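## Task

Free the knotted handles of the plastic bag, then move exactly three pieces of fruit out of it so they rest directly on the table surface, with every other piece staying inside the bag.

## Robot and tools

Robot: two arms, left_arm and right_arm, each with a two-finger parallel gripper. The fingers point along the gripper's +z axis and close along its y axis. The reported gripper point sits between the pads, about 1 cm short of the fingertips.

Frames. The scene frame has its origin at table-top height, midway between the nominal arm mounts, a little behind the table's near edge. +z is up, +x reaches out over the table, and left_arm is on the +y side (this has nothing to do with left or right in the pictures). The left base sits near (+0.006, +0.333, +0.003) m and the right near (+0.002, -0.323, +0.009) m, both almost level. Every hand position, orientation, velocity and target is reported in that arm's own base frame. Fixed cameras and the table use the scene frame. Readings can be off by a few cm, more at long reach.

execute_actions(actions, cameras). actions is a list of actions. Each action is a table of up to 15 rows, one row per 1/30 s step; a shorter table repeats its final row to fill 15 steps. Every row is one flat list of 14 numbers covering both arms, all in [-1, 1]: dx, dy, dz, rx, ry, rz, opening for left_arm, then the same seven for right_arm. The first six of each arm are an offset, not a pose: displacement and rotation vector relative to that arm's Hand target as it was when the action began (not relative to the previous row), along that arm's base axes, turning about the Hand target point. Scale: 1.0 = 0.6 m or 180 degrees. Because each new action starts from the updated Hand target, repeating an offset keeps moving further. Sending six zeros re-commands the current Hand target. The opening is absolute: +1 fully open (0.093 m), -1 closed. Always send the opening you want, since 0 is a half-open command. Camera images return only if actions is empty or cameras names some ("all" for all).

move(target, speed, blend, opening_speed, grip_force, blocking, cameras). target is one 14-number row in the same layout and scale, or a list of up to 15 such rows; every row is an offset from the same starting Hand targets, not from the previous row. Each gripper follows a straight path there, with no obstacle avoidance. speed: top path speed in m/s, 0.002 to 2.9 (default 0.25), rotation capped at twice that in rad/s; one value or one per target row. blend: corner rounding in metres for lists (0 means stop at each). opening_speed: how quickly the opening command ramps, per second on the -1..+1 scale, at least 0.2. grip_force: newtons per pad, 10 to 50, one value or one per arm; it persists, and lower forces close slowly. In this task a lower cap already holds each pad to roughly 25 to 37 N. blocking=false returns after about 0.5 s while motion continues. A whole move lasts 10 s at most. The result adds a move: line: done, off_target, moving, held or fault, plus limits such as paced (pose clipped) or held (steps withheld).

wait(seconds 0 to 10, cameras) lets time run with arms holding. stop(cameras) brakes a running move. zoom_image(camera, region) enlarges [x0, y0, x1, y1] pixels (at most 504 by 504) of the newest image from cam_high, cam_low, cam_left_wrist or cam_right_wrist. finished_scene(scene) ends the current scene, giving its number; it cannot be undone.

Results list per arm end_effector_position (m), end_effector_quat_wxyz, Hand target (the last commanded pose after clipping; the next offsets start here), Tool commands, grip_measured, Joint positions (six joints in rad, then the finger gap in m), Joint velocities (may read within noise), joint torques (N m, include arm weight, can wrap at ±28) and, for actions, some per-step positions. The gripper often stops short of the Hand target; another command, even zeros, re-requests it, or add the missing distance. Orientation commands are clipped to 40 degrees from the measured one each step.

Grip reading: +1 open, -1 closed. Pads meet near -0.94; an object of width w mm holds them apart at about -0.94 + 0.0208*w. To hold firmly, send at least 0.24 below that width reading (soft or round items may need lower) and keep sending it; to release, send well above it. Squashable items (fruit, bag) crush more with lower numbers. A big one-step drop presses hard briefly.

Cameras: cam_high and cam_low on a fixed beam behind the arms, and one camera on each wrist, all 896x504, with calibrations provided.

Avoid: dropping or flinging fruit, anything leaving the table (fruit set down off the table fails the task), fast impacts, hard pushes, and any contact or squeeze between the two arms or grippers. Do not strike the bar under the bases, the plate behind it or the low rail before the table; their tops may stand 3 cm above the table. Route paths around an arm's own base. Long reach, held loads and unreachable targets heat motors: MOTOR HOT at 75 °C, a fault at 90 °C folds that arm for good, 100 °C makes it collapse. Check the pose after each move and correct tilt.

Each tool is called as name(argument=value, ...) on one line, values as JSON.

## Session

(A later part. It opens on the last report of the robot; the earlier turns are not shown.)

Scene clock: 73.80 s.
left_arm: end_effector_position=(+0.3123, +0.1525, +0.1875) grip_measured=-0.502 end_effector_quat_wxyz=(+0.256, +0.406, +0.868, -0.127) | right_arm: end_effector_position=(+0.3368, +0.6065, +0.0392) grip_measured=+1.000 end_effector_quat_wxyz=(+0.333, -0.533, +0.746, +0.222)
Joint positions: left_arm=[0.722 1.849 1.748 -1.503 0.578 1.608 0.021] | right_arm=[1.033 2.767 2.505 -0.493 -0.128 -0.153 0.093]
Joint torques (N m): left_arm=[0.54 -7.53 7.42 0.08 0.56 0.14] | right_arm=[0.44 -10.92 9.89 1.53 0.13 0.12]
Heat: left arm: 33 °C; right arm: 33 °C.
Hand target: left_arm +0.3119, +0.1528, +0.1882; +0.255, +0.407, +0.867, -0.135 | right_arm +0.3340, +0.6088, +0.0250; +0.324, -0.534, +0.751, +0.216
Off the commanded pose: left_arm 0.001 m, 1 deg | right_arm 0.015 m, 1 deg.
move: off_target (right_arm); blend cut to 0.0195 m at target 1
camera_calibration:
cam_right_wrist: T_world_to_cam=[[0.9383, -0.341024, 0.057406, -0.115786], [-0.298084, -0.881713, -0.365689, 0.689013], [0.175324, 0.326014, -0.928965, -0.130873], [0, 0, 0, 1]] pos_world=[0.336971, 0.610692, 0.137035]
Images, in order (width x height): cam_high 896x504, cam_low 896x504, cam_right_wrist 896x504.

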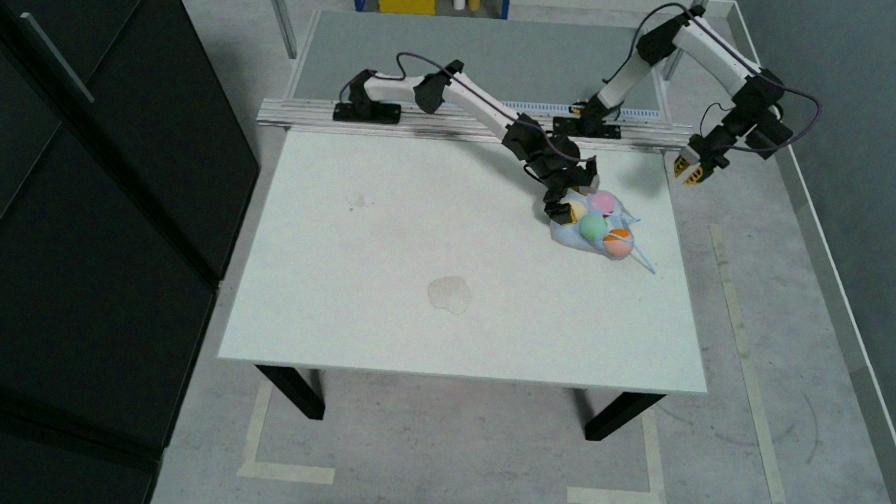

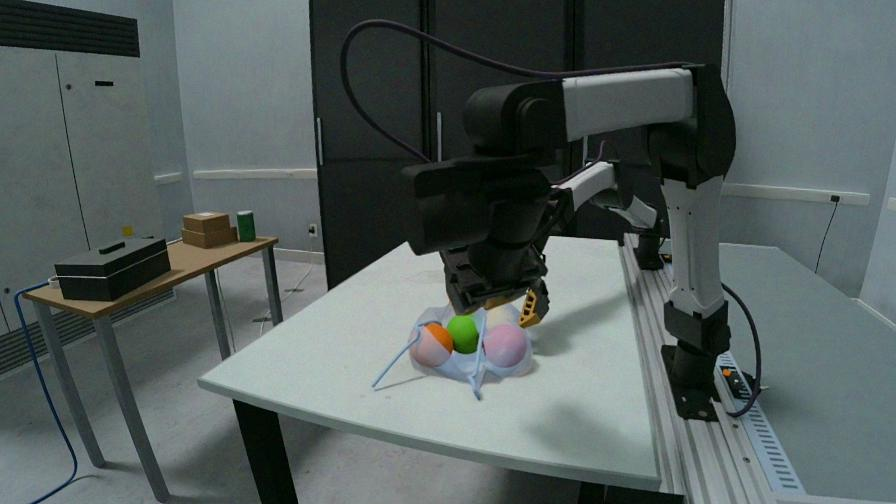

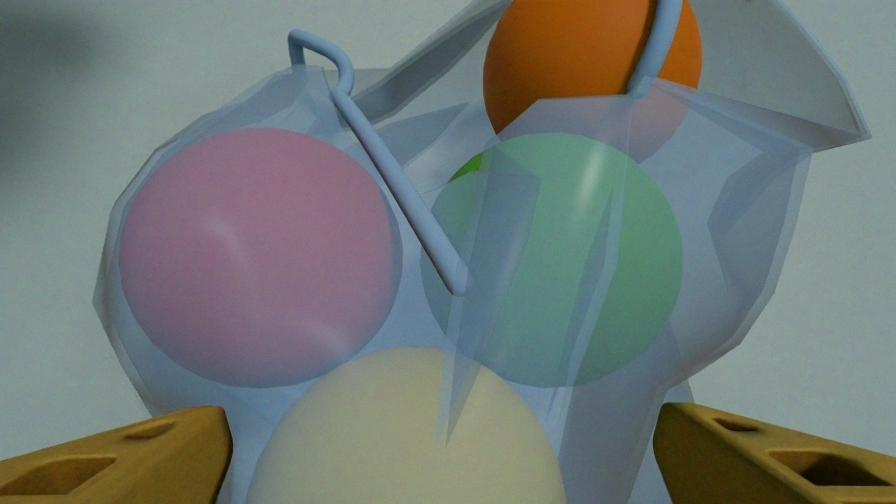

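move(target=[[0,0,0,0,0,0,-0.5, -0.013, 0, -0.03, 0, 0, 0, 1],[0,0,0,0,0,0,-0.5, -0.013, 0, -0.03, 0, 0, 0, -0.1]], cameras=["cam_right_wrist","cam_low"], speed=0.08, opening_speed=1)

zoom_image(camera="cam_low", region=[370, 230, 590, 410])

Scene clock: 76.87 s.
left_arm: end_effector_position=(+0.3123, +0.1525, +0.1875) grip_measured=-0.502 end_effector_quat_wxyz=(+0.256, +0.406, +0.868, -0.127) | right_arm: end_effector_position=(+0.3295, +0.6066, +0.0190) grip_measured=+0.428 end_effector_quat_wxyz=(+0.326, -0.534, +0.749, +0.219)
Joint positions: left_arm=[0.722 1.849 1.748 -1.503 0.578 1.608 0.021] | right_arm=[1.044 2.767 2.436 -0.439 -0.12 -0.145 0.066]
Joint torques (N m): left_arm=[0.57 -7.5 7.43 0.09 0.56 0.14] | right_arm=[0.47 -12.51 6.56 1.84 0.14 0.14]
Heat: left arm: 33 °C; right arm: 35 °C.
Hand target: left_arm +0.3119, +0.1528, +0.1882; +0.255, +0.407, +0.867, -0.135 | right_arm +0.3262, +0.6089, +0.0070; +0.324, -0.534, +0.751, +0.216
Off the commanded pose: left_arm 0.001 m, 1 deg | right_arm 0.013 m, 0 deg.
move: off_target (right_arm); target 2's new opening was sent with right_arm's hand 0.013 m and 0 deg from that target
camera_calibration:
cam_right_wrist: T_world_to_cam=[[0.938619, -0.340717, 0.0539122, -0.10804], [-0.301638, -0.88649, -0.350928, 0.683373], [0.16736, 0.313126, -0.934849, -0.137779], [0, 0, 0, 1]] pos_world=[0.330598, 0.612134, 0.116836]
Images, in order (width x height): cam_low 896x504, cam_right_wrist 896x504.

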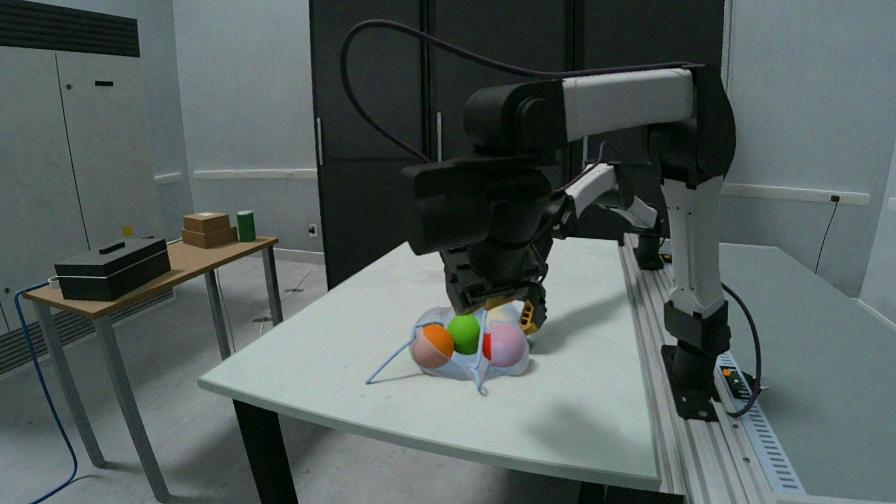

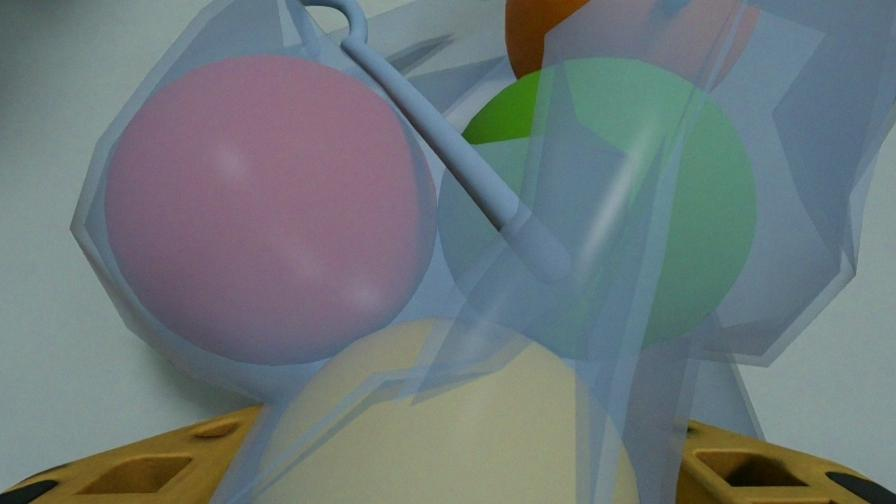

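Scaled by 2.291 from the camera's 896x504 image, which has a finer 1280x720 frame.

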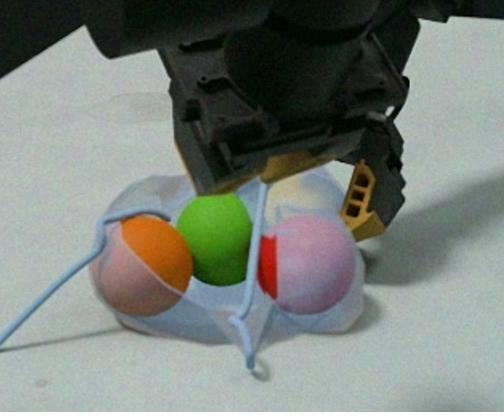

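move(target=[[0,0,0,0,0,0,-0.5, 0, -0.02, 0.03, 0, 0, 0, -0.1],[0,0,0.1,0,0,0,-0.5, 0.05, -0.45, 0.05, 0, 0, 0, -0.1]], cameras=["all"], speed=0.08)

zoom_image(camera="cam_high", region=[460, 160, 680, 280])

Scene clock: 82.00 s.
left_arm: end_effector_position=(+0.3160, +0.1555, +0.2310) grip_measured=-0.502 end_effector_quat_wxyz=(+0.278, +0.392, +0.873, -0.086) | right_arm: end_effector_position=(+0.3593, +0.3408, +0.0261) grip_measured=+0.428 end_effector_quat_wxyz=(+0.319, -0.530, +0.755, +0.216)
Joint positions: left_arm=[0.725 1.803 1.861 -1.546 0.586 1.544 0.021] | right_arm=[0.626 2.038 1.171 -0.003 -0.4 -0.45 0.066]
Joint torques (N m): left_arm=[0.7 -10.63 7.73 0.32 0.64 -0.13] | right_arm=[-0.34 -12.01 4.9 1.36 -0.13 0]
Heat: left arm: 34 °C; right arm: 37 °C.
Hand target: left_arm +0.3119, +0.1528, +0.2482; +0.255, +0.407, +0.867, -0.135 | right_arm +0.3562, +0.3388, +0.0370; +0.324, -0.534, +0.751, +0.216
Off the commanded pose: left_arm 0.018 m, 6 deg | right_arm 0.012 m, 1 deg.
joint sent to its limit (left arm) — joint 4 (wrist pitch), lower limit. The joint targets are off in orientation, not in position.
move: off_target (left_arm, right_arm)
camera_calibration:
cam_left_wrist: T_world_to_cam=[[-0.722481, -0.689861, -0.0459615, 0.345042], [-0.674892, 0.718117, -0.169792, 0.180236], [0.150139, -0.0916527, -0.984408, 0.279214], [0, 0, 0, 1]] pos_world=[0.329005, 0.134191, 0.321322]
cam_right_wrist: T_world_to_cam=[[0.935168, -0.351283, 0.0453958, -0.221768], [-0.317063, -0.887336, -0.334821, 0.464606], [0.157898, 0.298721, -0.941188, -0.0445176], [0, 0, 0, 1]] pos_world=[0.361729, 0.347657, 0.123728]

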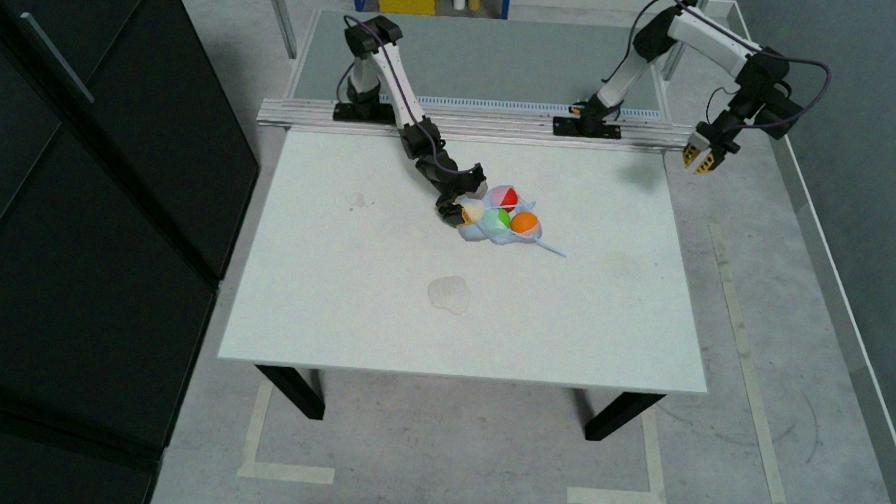

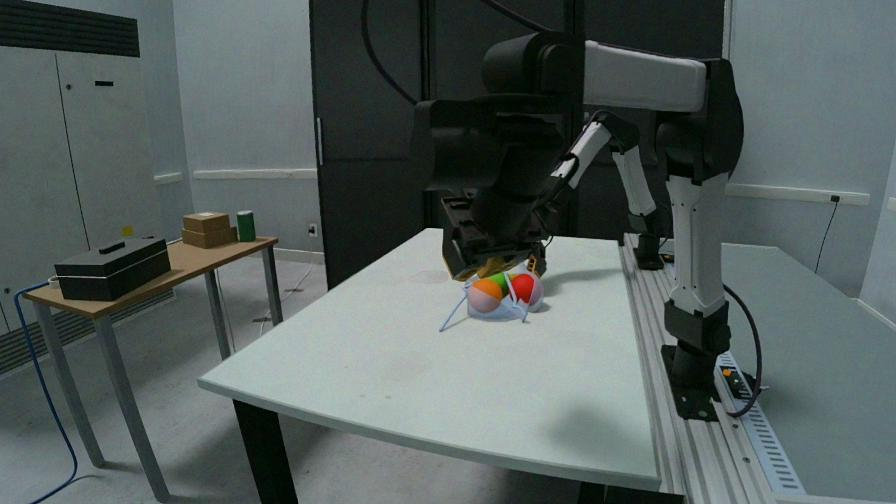

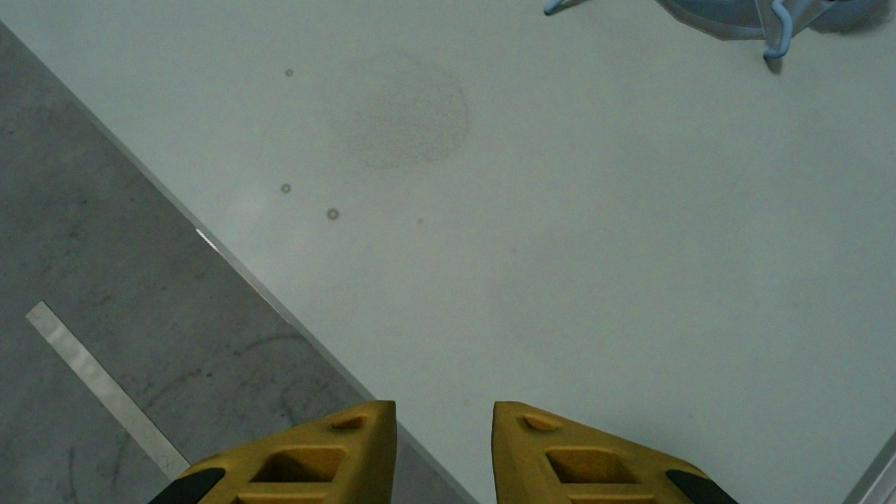

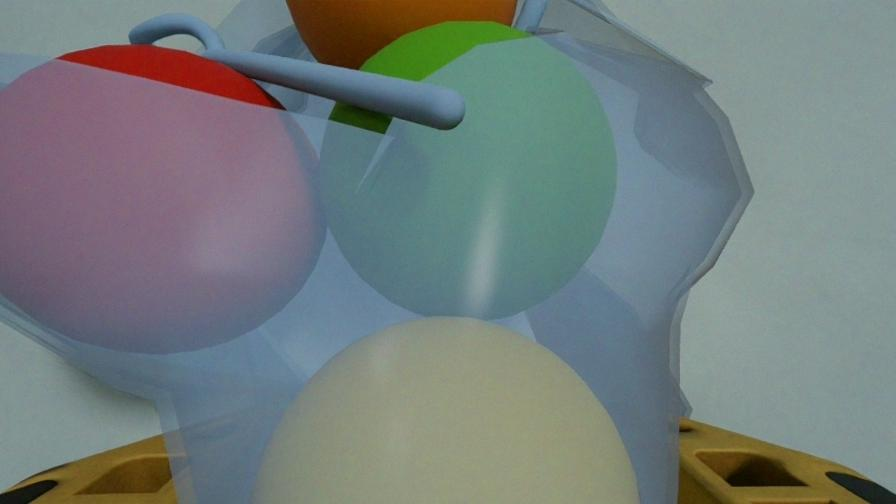

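Scaled by 2.291 from the camera's 896x504 image, which has a finer 1280x720 frame.

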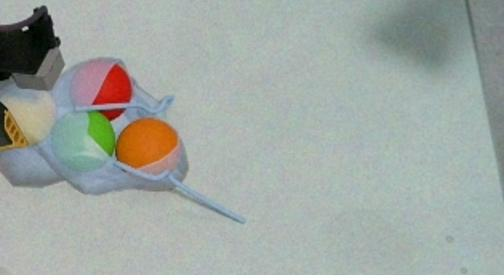

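move(target=[[0,0,0,0,0,0,-0.5, 0, -0.15, 0.06, 0, 0, 0, -0.1],[0,0,0,0,0,0,-0.5, 0, -0.3, 0.13, 0, 0, 0, -0.1]], cameras=["cam_low","cam_high","cam_right_wrist"], speed=0.07, blend=0.02)

zoom_image(camera="cam_high", region=[400, 160, 600, 280])

zoom_image(camera="cam_low", region=[400, 200, 600, 350])

Scene clock: 86.23 s.
left_arm: end_effector_position=(+0.3160, +0.1555, +0.2310) grip_measured=-0.502 end_effector_quat_wxyz=(+0.278, +0.392, +0.873, -0.086) | right_arm: end_effector_position=(+0.3509, +0.1559, +0.0922) grip_measured=+0.428 end_effector_quat_wxyz=(+0.300, -0.526, +0.765, +0.220)
Joint positions: left_arm=[0.725 1.803 1.861 -1.546 0.586 1.544 0.021] | right_arm=[0.146 1.693 1.072 -0.534 -0.659 -0.915 0.066]
Joint torques (N m): left_arm=[0.73 -10.69 7.72 0.32 0.63 -0.11] | right_arm=[-0.25 -9.47 8.96 0.89 -0.46 -0.02]
Heat: left arm: 35 °C; right arm: 37 °C.
Hand target: left_arm +0.3119, +0.1528, +0.2482; +0.255, +0.407, +0.867, -0.135 | right_arm +0.3562, +0.1588, +0.1151; +0.324, -0.534, +0.751, +0.216
Off the commanded pose: left_arm 0.018 m, 6 deg | right_arm 0.024 m, 3 deg.
joint sent to its limit (left arm) — joint 4 (wrist pitch), lower limit. The joint targets are off in orientation, not in position.
move: off_target (left_arm, right_arm)
camera_calibration:
cam_right_wrist: T_world_to_cam=[[0.934635, -0.355401, 0.0121845, -0.278078], [-0.334556, -0.890398, -0.308648, 0.324238], [0.120543, 0.284397, -0.951098, 0.0906422], [0, 0, 0, 1]] pos_world=[0.357451, 0.164093, 0.189673]
Images, in order (width x height): cam_high 896x504, cam_low 896x504, cam_right_wrist 896x504.

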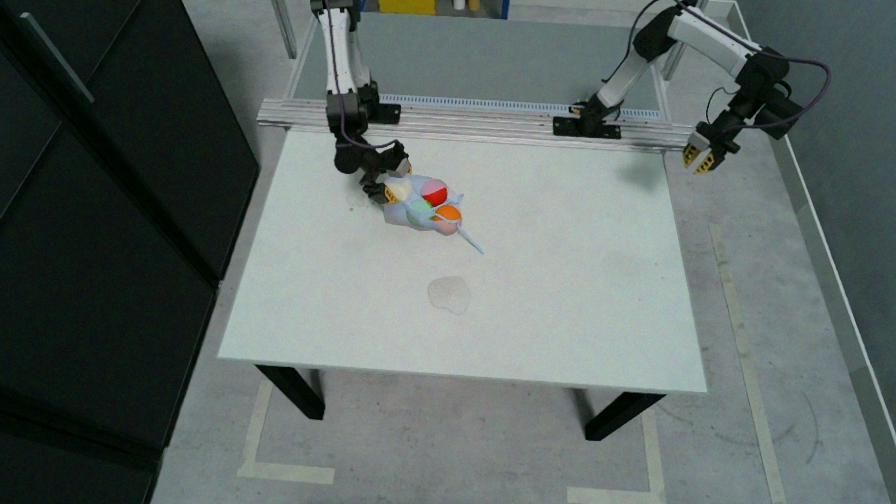

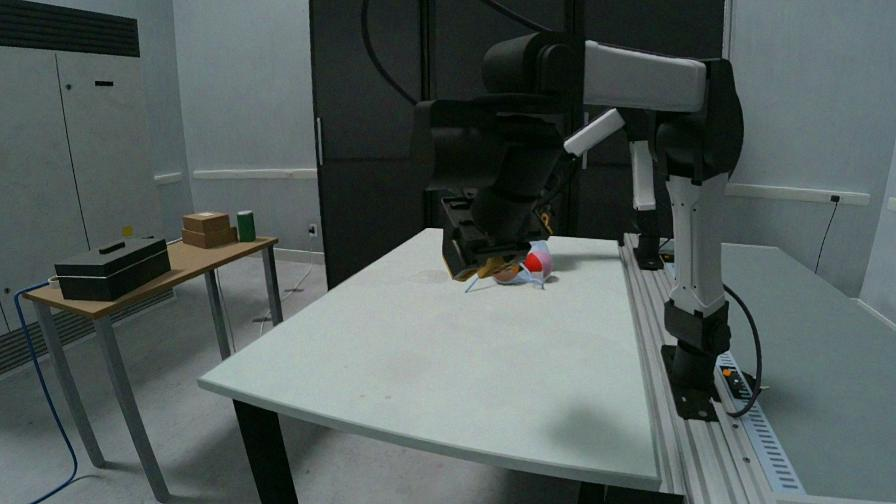

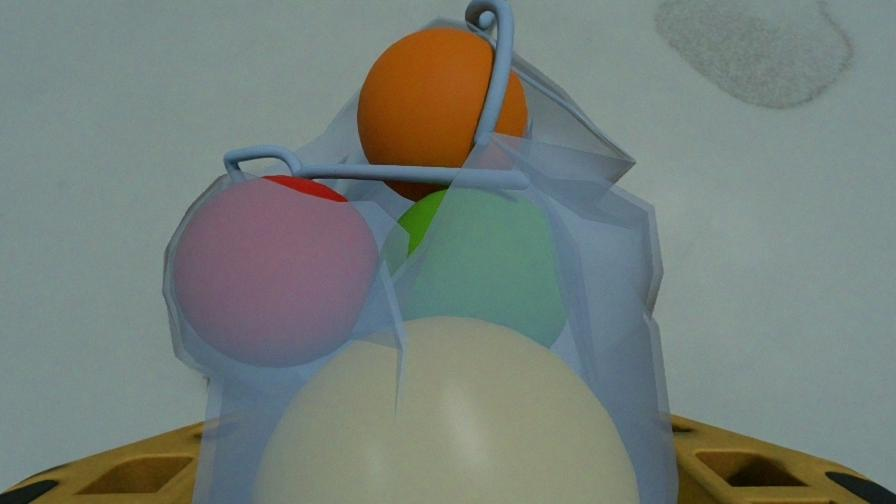

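Scaled by 2.520 from the camera's 896x504 image, which has a finer 1280x720 frame.

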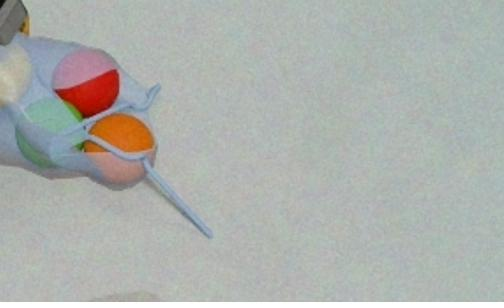

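Scaled by 2.520 from the camera's 896x504 image, which has a finer 1280x720 frame.

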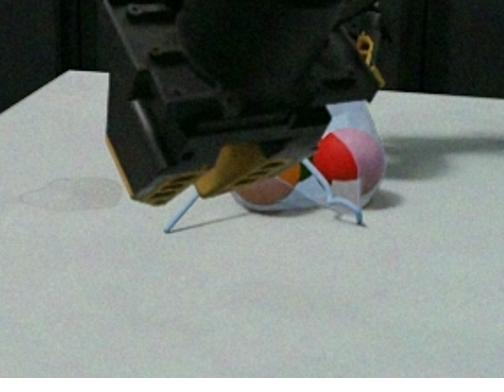

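move(target=[-0.1,0.1,-0.1,0,0,0,-0.5, 0, -0.1, 0.14, 0, 0, 0, -0.1], cameras=["cam_low","cam_high","cam_right_wrist"], speed=0.05)

zoom_image(camera="cam_high", region=[340, 140, 540, 260])

zoom_image(camera="cam_low", region=[440, 180, 640, 330])

Scene clock: 89.87 s.
left_arm: end_effector_position=(+0.2582, +0.2152, +0.1962) grip_measured=-0.502 end_effector_quat_wxyz=(+0.276, +0.398, +0.872, -0.070) | right_arm: end_effector_position=(+0.3545, +0.0953, +0.1784) grip_measured=+0.428 end_effector_quat_wxyz=(+0.301, -0.527, +0.765, +0.218)
Joint positions: left_arm=[0.972 1.821 1.747 -1.547 0.576 1.842 0.021] | right_arm=[-0.045 1.663 1.404 -1.042 -0.721 -1.149 0.066]
Joint torques (N m): left_arm=[0.58 -7.38 4.53 0.05 0.33 0.14] | right_arm=[-0.27 -8.5 9.29 0.61 -0.62 -0.03]
Heat: left arm: 35 °C; right arm: 37 °C.
Hand target: left_arm +0.2519, +0.2129, +0.1881; +0.255, +0.407, +0.867, -0.135 | right_arm +0.3562, +0.0987, +0.1991; +0.325, -0.534, +0.751, +0.216
Off the commanded pose: left_arm 0.010 m, 8 deg | right_arm 0.021 m, 3 deg.
joint sent to its limit (left arm) — joint 4 (wrist pitch), lower limit. The joint targets are off in orientation, not in position.
move: off_target (left_arm, right_arm)
camera_calibration:
cam_right_wrist: T_world_to_cam=[[0.934317, -0.356058, 0.0165891, -0.304662], [-0.334053, -0.890913, -0.307706, 0.297873], [0.12434, 0.281953, -0.951337, 0.188336], [0, 0, 0, 1]] pos_world=[0.360739, 0.1038, 0.275882]
Images, in order (width x height): cam_high 896x504, cam_low 896x504, cam_right_wrist 896x504.

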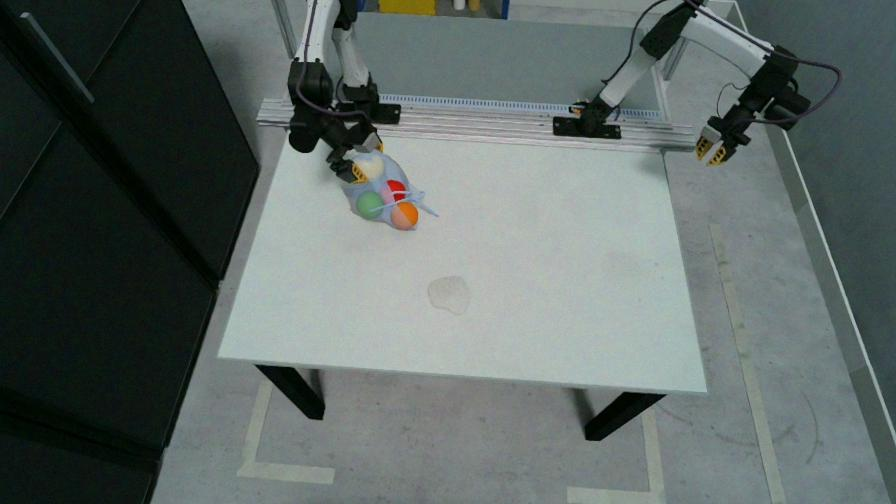

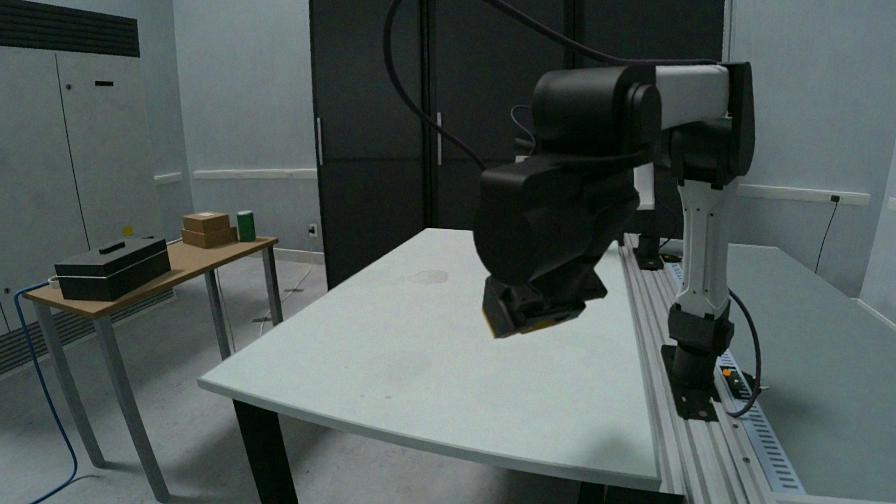

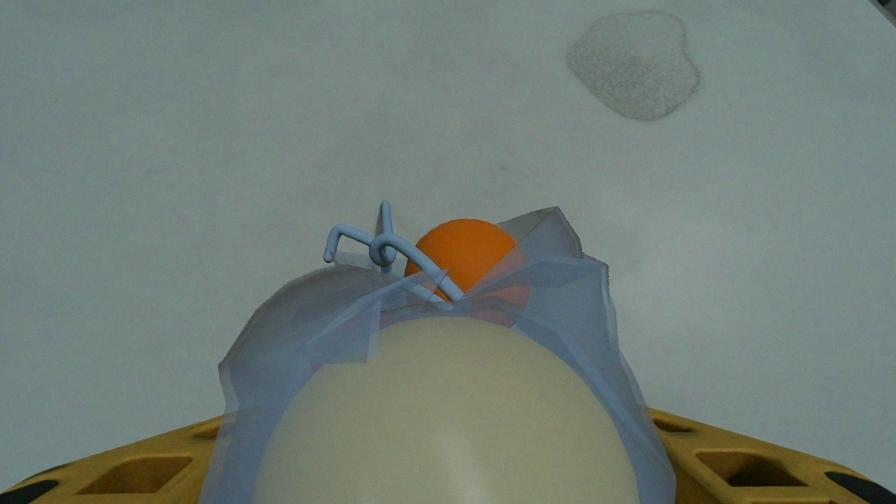

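Scaled by 2.520 from the camera's 896x504 image, which has a finer 1280x720 frame.

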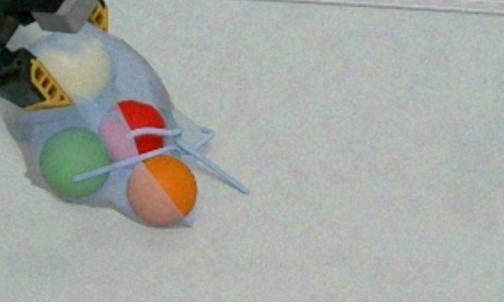

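Scaled by 2.520 from the camera's 896x504 image, which has a finer 1280x720 frame.

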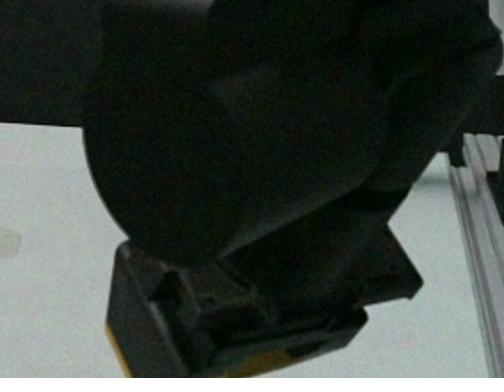

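move(target=[0,0,0,0,0,0,-0.5, 0.07, 0.08, 0.1, 0, 0, 0, -0.1], cameras=["cam_high","cam_right_wrist"], speed=0.05)

zoom_image(camera="cam_high", region=[340, 140, 540, 260])

Scene clock: 92.93 s.
left_arm: end_effector_position=(+0.2582, +0.2152, +0.1962) grip_measured=-0.502 end_effector_quat_wxyz=(+0.276, +0.398, +0.872, -0.070) | right_arm: end_effector_position=(+0.3942, +0.1410, +0.2531) grip_measured=+0.428 end_effector_quat_wxyz=(+0.319, -0.531, +0.756, +0.213)
Joint positions: left_arm=[0.972 1.821 1.747 -1.547 0.576 1.842 0.021] | right_arm=[0.085 1.8 1.838 -1.194 -0.689 -0.989 0.066]
Joint torques (N m): left_arm=[0.64 -7.32 4.52 0.04 0.34 0.13] | right_arm=[0.59 -6.3 9.59 0.95 -0.39 0.14]
Heat: left arm: 35 °C; right arm: 36 °C.
Hand target: left_arm +0.2519, +0.2129, +0.1881; +0.255, +0.407, +0.867, -0.135 | right_arm +0.3982, +0.1468, +0.2591; +0.325, -0.534, +0.751, +0.216
Off the commanded pose: left_arm 0.010 m, 8 deg | right_arm 0.009 m, 1 deg.
joint sent to its limit (left arm) — joint 4 (wrist pitch), lower limit. The joint targets are off in orientation, not in position.
move: off_target (left_arm)
camera_calibration:
cam_right_wrist: T_world_to_cam=[[0.934547, -0.352282, 0.050201, -0.335752], [-0.31714, -0.888559, -0.33149, 0.373701], [0.161384, 0.293872, -0.942122, 0.222906], [0, 0, 0, 1]] pos_world=[0.396317, 0.14827, 0.350738]
Images, in order (width x height): cam_high 896x504, cam_right_wrist 896x504.

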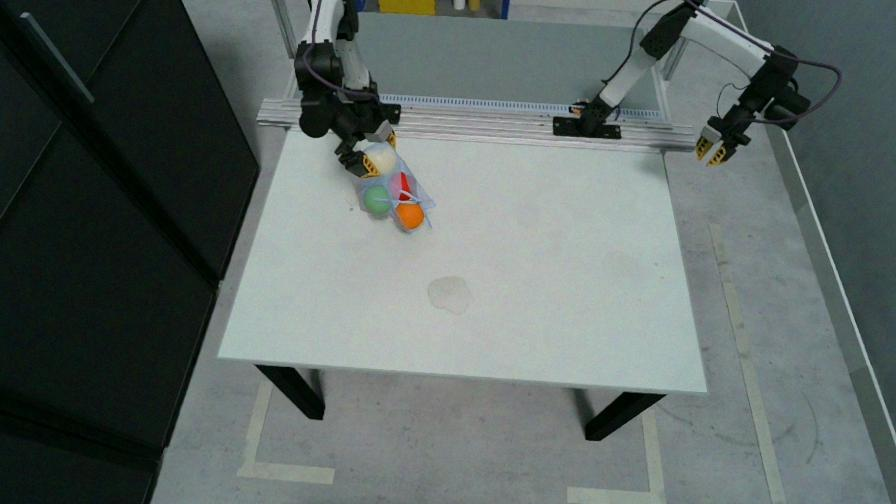

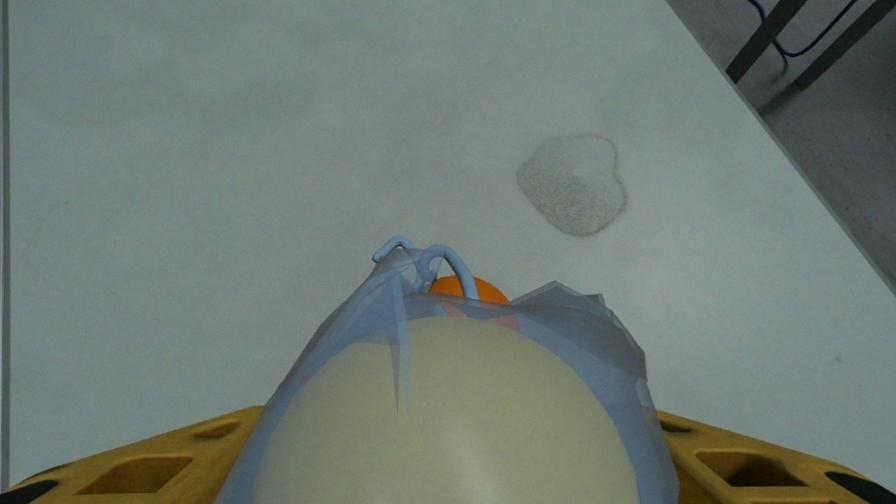

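Scaled by 2.520 from the camera's 896x504 image, which has a finer 1280x720 frame.

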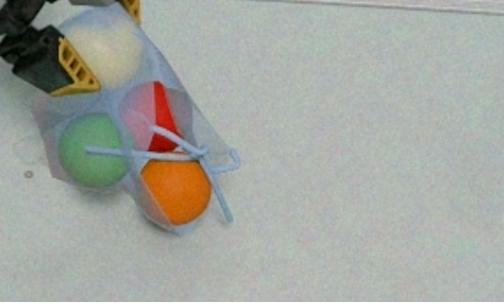

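move(target=[0,0,0,0,0,0,-0.5, 0.02, -0.02, 0.08, 0, 0, 0, -0.1], cameras=["cam_high","cam_low"], speed=0.04)

zoom_image(camera="cam_high", region=[340, 140, 540, 260])

Scene clock: 95.50 s.
left_arm: end_effector_position=(+0.2582, +0.2152, +0.1962) grip_measured=-0.502 end_effector_quat_wxyz=(+0.276, +0.398, +0.872, -0.070) | right_arm: end_effector_position=(+0.4071, +0.1312, +0.3022) grip_measured=+0.428 end_effector_quat_wxyz=(+0.316, -0.529, +0.759, +0.209)
Joint positions: left_arm=[0.972 1.821 1.747 -1.547 0.576 1.842 0.021] | right_arm=[0.059 1.968 2.287 -1.497 -0.689 -1.016 0.066]
Joint torques (N m): left_arm=[0.65 -7.35 4.55 0.05 0.35 0.13] | right_arm=[-0.18 -6.83 8.61 0.92 -0.55 -0.01]
Heat: left arm: 35 °C; right arm: 36 °C.
Hand target: left_arm +0.2519, +0.2129, +0.1881; +0.255, +0.407, +0.867, -0.135 | right_arm +0.4101, +0.1349, +0.3071; +0.324, -0.534, +0.751, +0.216
Off the commanded pose: left_arm 0.010 m, 8 deg | right_arm 0.007 m, 2 deg.
joint sent to its limit (left arm) — joint 4 (wrist pitch), lower limit. The joint targets are off in orientation, not in position.
move: off_target (left_arm)
Images, in order (width x height): cam_high 896x504, cam_low 896x504.

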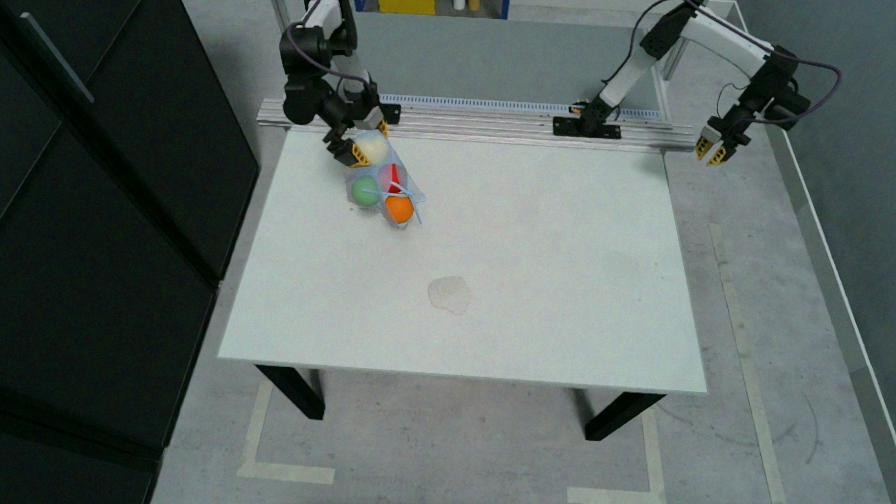

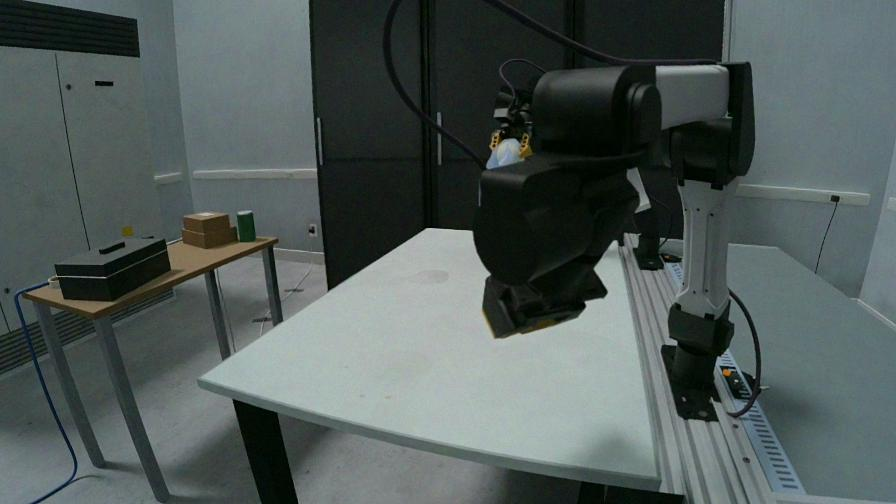

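Scaled by 2.520 from the camera's 896x504 image, which has a finer 1280x720 frame.

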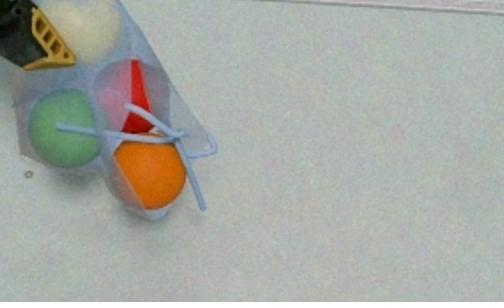

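move(target=[[0,0,0,0,0,0,0.3, 0.0, 0.1, 0.0, 0, 0, 0, -0.1],[0,0,0,0,0,0,0.3, -0.03, 0.16, -0.26, 0, 0, 0, -0.1]], cameras=["cam_high","cam_right_wrist"], speed=0.08, blend=0.03)

zoom_image(camera="cam_high", region=[360, 140, 560, 260])

Scene clock: 100.53 s.
left_arm: end_effector_position=(+0.2581, +0.2153, +0.1962) grip_measured=+0.298 end_effector_quat_wxyz=(+0.276, +0.398, +0.872, -0.070) | right_arm: end_effector_position=(+0.3929, +0.2272, +0.1341) grip_measured=+0.428 end_effector_quat_wxyz=(+0.302, -0.530, +0.760, +0.224)
Joint positions: left_arm=[0.972 1.821 1.747 -1.547 0.576 1.842 0.06] | right_arm=[0.315 1.838 1.401 -0.61 -0.593 -0.738 0.066]
Joint torques (N m): left_arm=[0.58 -7.3 4.53 0.06 0.33 0.13] | right_arm=[0.57 -11.58 6.12 1.39 -0.2 0.13]
Heat: left arm: 35 °C; right arm: 36 °C.
Hand target: left_arm +0.2519, +0.2129, +0.1881; +0.255, +0.407, +0.867, -0.135 | right_arm +0.3922, +0.2309, +0.1510; +0.324, -0.534, +0.751, +0.216
Off the commanded pose: left_arm 0.010 m, 8 deg | right_arm 0.017 m, 3 deg.
joint sent to its limit (left arm) — joint 4 (wrist pitch), lower limit. The joint targets are off in orientation, not in position.
move: off_target (left_arm, right_arm); blend cut to 0 m at target 1
camera_calibration:
cam_right_wrist: T_world_to_cam=[[0.938617, -0.344734, 0.0125001, -0.296513], [-0.32333, -0.891816, -0.316421, 0.411689], [0.120229, 0.292956, -0.948537, 0.102893], [0, 0, 0, 1]] pos_world=[0.399053, 0.23479, 0.231571]
Images, in order (width x height): cam_high 896x504, cam_right_wrist 896x504.

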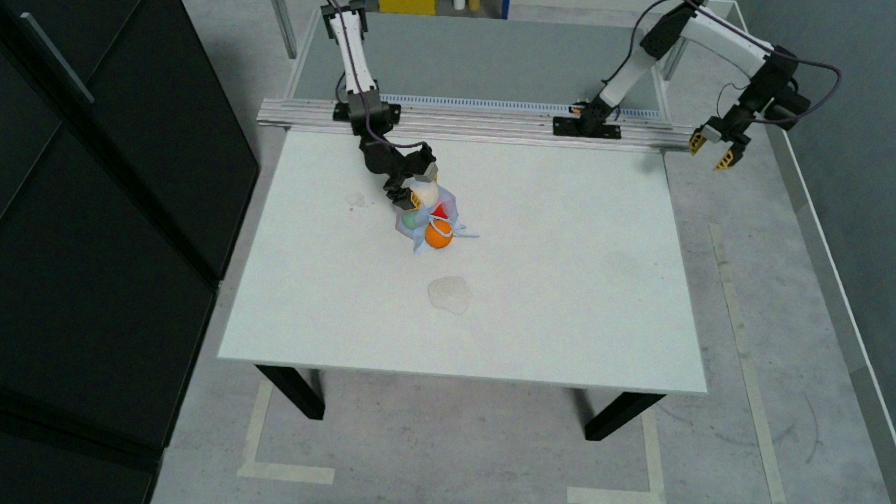

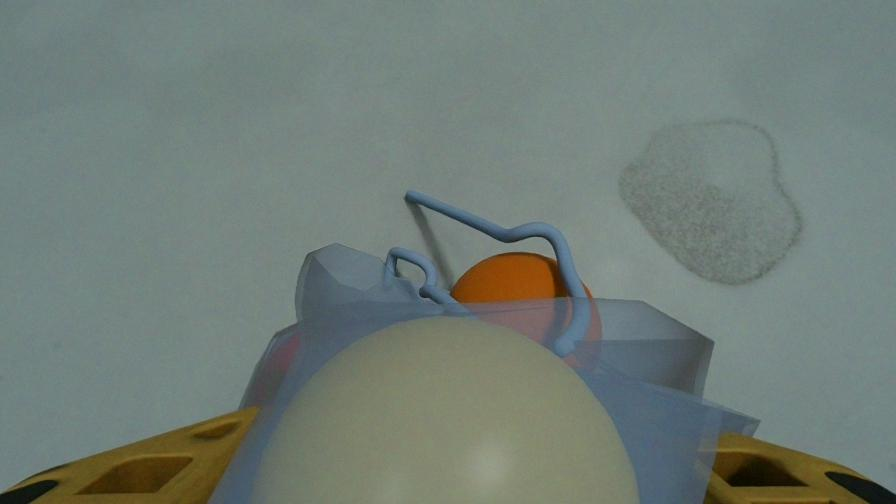

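Scaled by 2.520 from the camera's 896x504 image, which has a finer 1280x720 frame.

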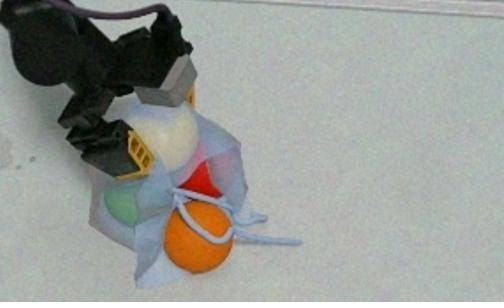

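move(target=[0,0,0,0,0,0,0.3, -0.1, -0.22, 0.02, 0, 0, 0, -0.1], cameras=["cam_high","cam_right_wrist"], speed=0.15)

zoom_image(camera="cam_high", region=[340, 140, 540, 260])

Scene clock: 102.93 s.
left_arm: end_effector_position=(+0.2581, +0.2153, +0.1962) grip_measured=+0.298 end_effector_quat_wxyz=(+0.276, +0.398, +0.872, -0.070) | right_arm: end_effector_position=(+0.3372, +0.0959, +0.1521) grip_measured=+0.428 end_effector_quat_wxyz=(+0.313, -0.529, +0.759, +0.214)
Joint positions: left_arm=[0.972 1.821 1.747 -1.547 0.576 1.842 0.06] | right_arm=[-0.049 1.586 1.208 -0.897 -0.731 -1.153 0.066]
Joint torques (N m): left_arm=[0.62 -7.31 4.55 0.04 0.34 0.13] | right_arm=[-0.13 -8.27 6.57 0.7 -0.52 -0.02]
Heat: left arm: 34 °C; right arm: 36 °C.
Hand target: left_arm +0.2519, +0.2129, +0.1881; +0.255, +0.407, +0.867, -0.135 | right_arm +0.3322, +0.0988, +0.1631; +0.325, -0.534, +0.751, +0.216
Off the commanded pose: left_arm 0.010 m, 8 deg | right_arm 0.012 m, 2 deg.
joint sent to its limit (left arm) — joint 4 (wrist pitch), lower limit. The joint targets are off in orientation, not in position.
move: off_target (left_arm, right_arm)
camera_calibration:
cam_right_wrist: T_world_to_cam=[[0.933737, -0.355649, 0.0406074, -0.291288], [-0.324445, -0.888777, -0.323746, 0.283394], [0.151231, 0.289119, -0.945272, 0.154609], [0, 0, 0, 1]] pos_world=[0.340551, 0.103578, 0.249723]
Images, in order (width x height): cam_high 896x504, cam_right_wrist 896x504.

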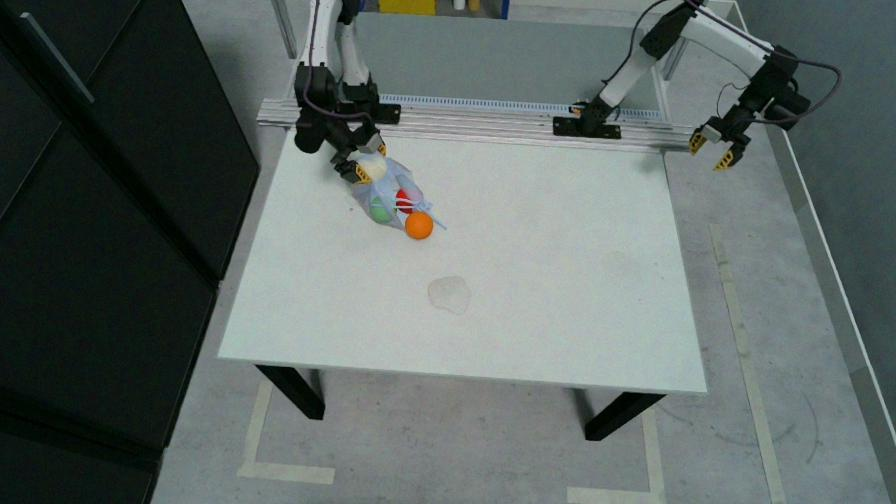

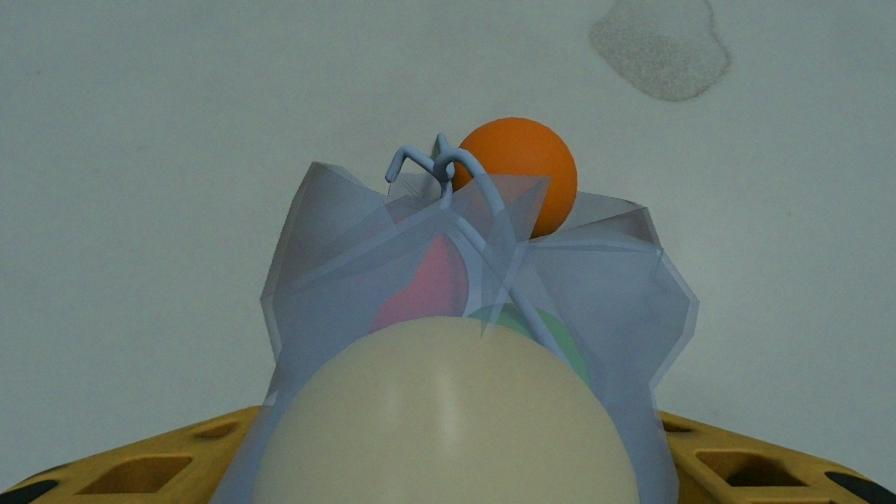

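Scaled by 2.520 from the camera's 896x504 image, which has a finer 1280x720 frame.

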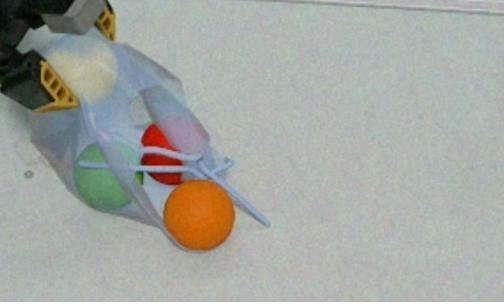

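move(target=[[0,0,0,0,0,0,0.3, -0.13, -0.03, 0.0, 0, 0, 0, -0.1],[0,0,0,0,0,0,0.3, -0.13, -0.03, 0.1, 0, 0, 0, -0.1],[0,0,0,0,0,0,0.3, -0.15, 0.4, 0.1, 0, 0, 0, -0.1],[0,0,0,0,0,0,0.3, 0.0, 0.55, 0.07, 0, 0, 0, -0.1]], cameras=["cam_high","cam_right_wrist"], speed=0.1, blend=0.03)

zoom_image(camera="cam_high", region=[380, 140, 640, 290])

Scene clock: 110.20 s.
left_arm: end_effector_position=(+0.2581, +0.2153, +0.1962) grip_measured=+0.298 end_effector_quat_wxyz=(+0.276, +0.398, +0.872, -0.070) | right_arm: end_effector_position=(+0.3258, +0.4221, +0.1987) grip_measured=+0.428 end_effector_quat_wxyz=(+0.314, -0.535, +0.755, +0.213)
Joint positions: left_arm=[0.972 1.821 1.747 -1.547 0.576 1.842 0.06] | right_arm=[0.831 1.959 1.781 -0.651 -0.265 -0.299 0.066]
Joint torques (N m): left_arm=[0.62 -7.32 4.55 0.05 0.35 0.14] | right_arm=[-0.2 -7.76 10.58 1.6 -0.07 0.06]
Heat: left arm: 34 °C; right arm: 34 °C.
Hand target: left_arm +0.2519, +0.2129, +0.1881; +0.255, +0.407, +0.867, -0.135 | right_arm +0.3322, +0.4289, +0.2051; +0.325, -0.534, +0.750, +0.216
Off the commanded pose: left_arm 0.010 m, 8 deg | right_arm 0.011 m, 1 deg.
joint sent to its limit (left arm) — joint 4 (wrist pitch), lower limit. The joint targets are off in orientation, not in position.
move: off_target (left_arm, right_arm)
camera_calibration:
cam_right_wrist: T_world_to_cam=[[0.938118, -0.343087, 0.047188, -0.17454], [-0.310552, -0.893696, -0.323829, 0.582345], [0.153273, 0.289135, -0.944938, 0.105318], [0, 0, 0, 1]] pos_world=[0.328445, 0.430106, 0.296336]
Images, in order (width x height): cam_high 896x504, cam_right_wrist 896x504.

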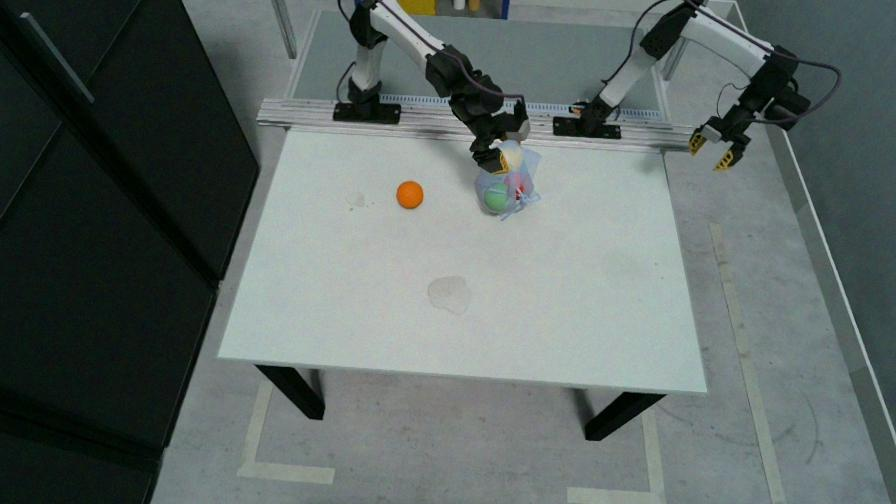

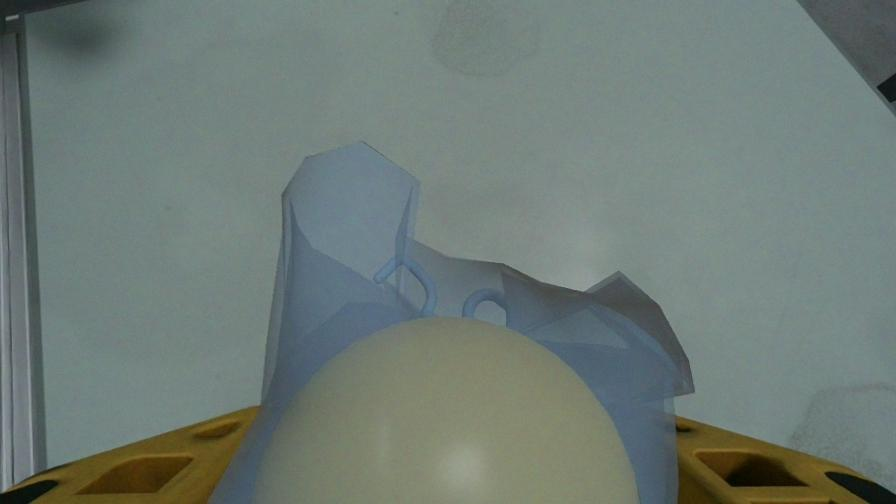

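Scaled by 1.938 from the camera's 896x504 image, which has a finer 1280x720 frame.

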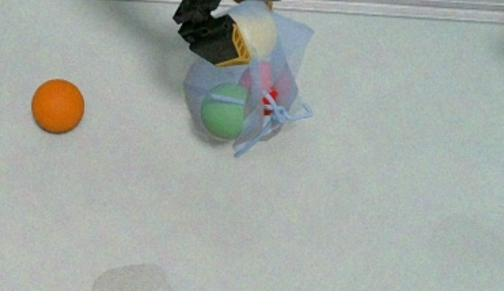

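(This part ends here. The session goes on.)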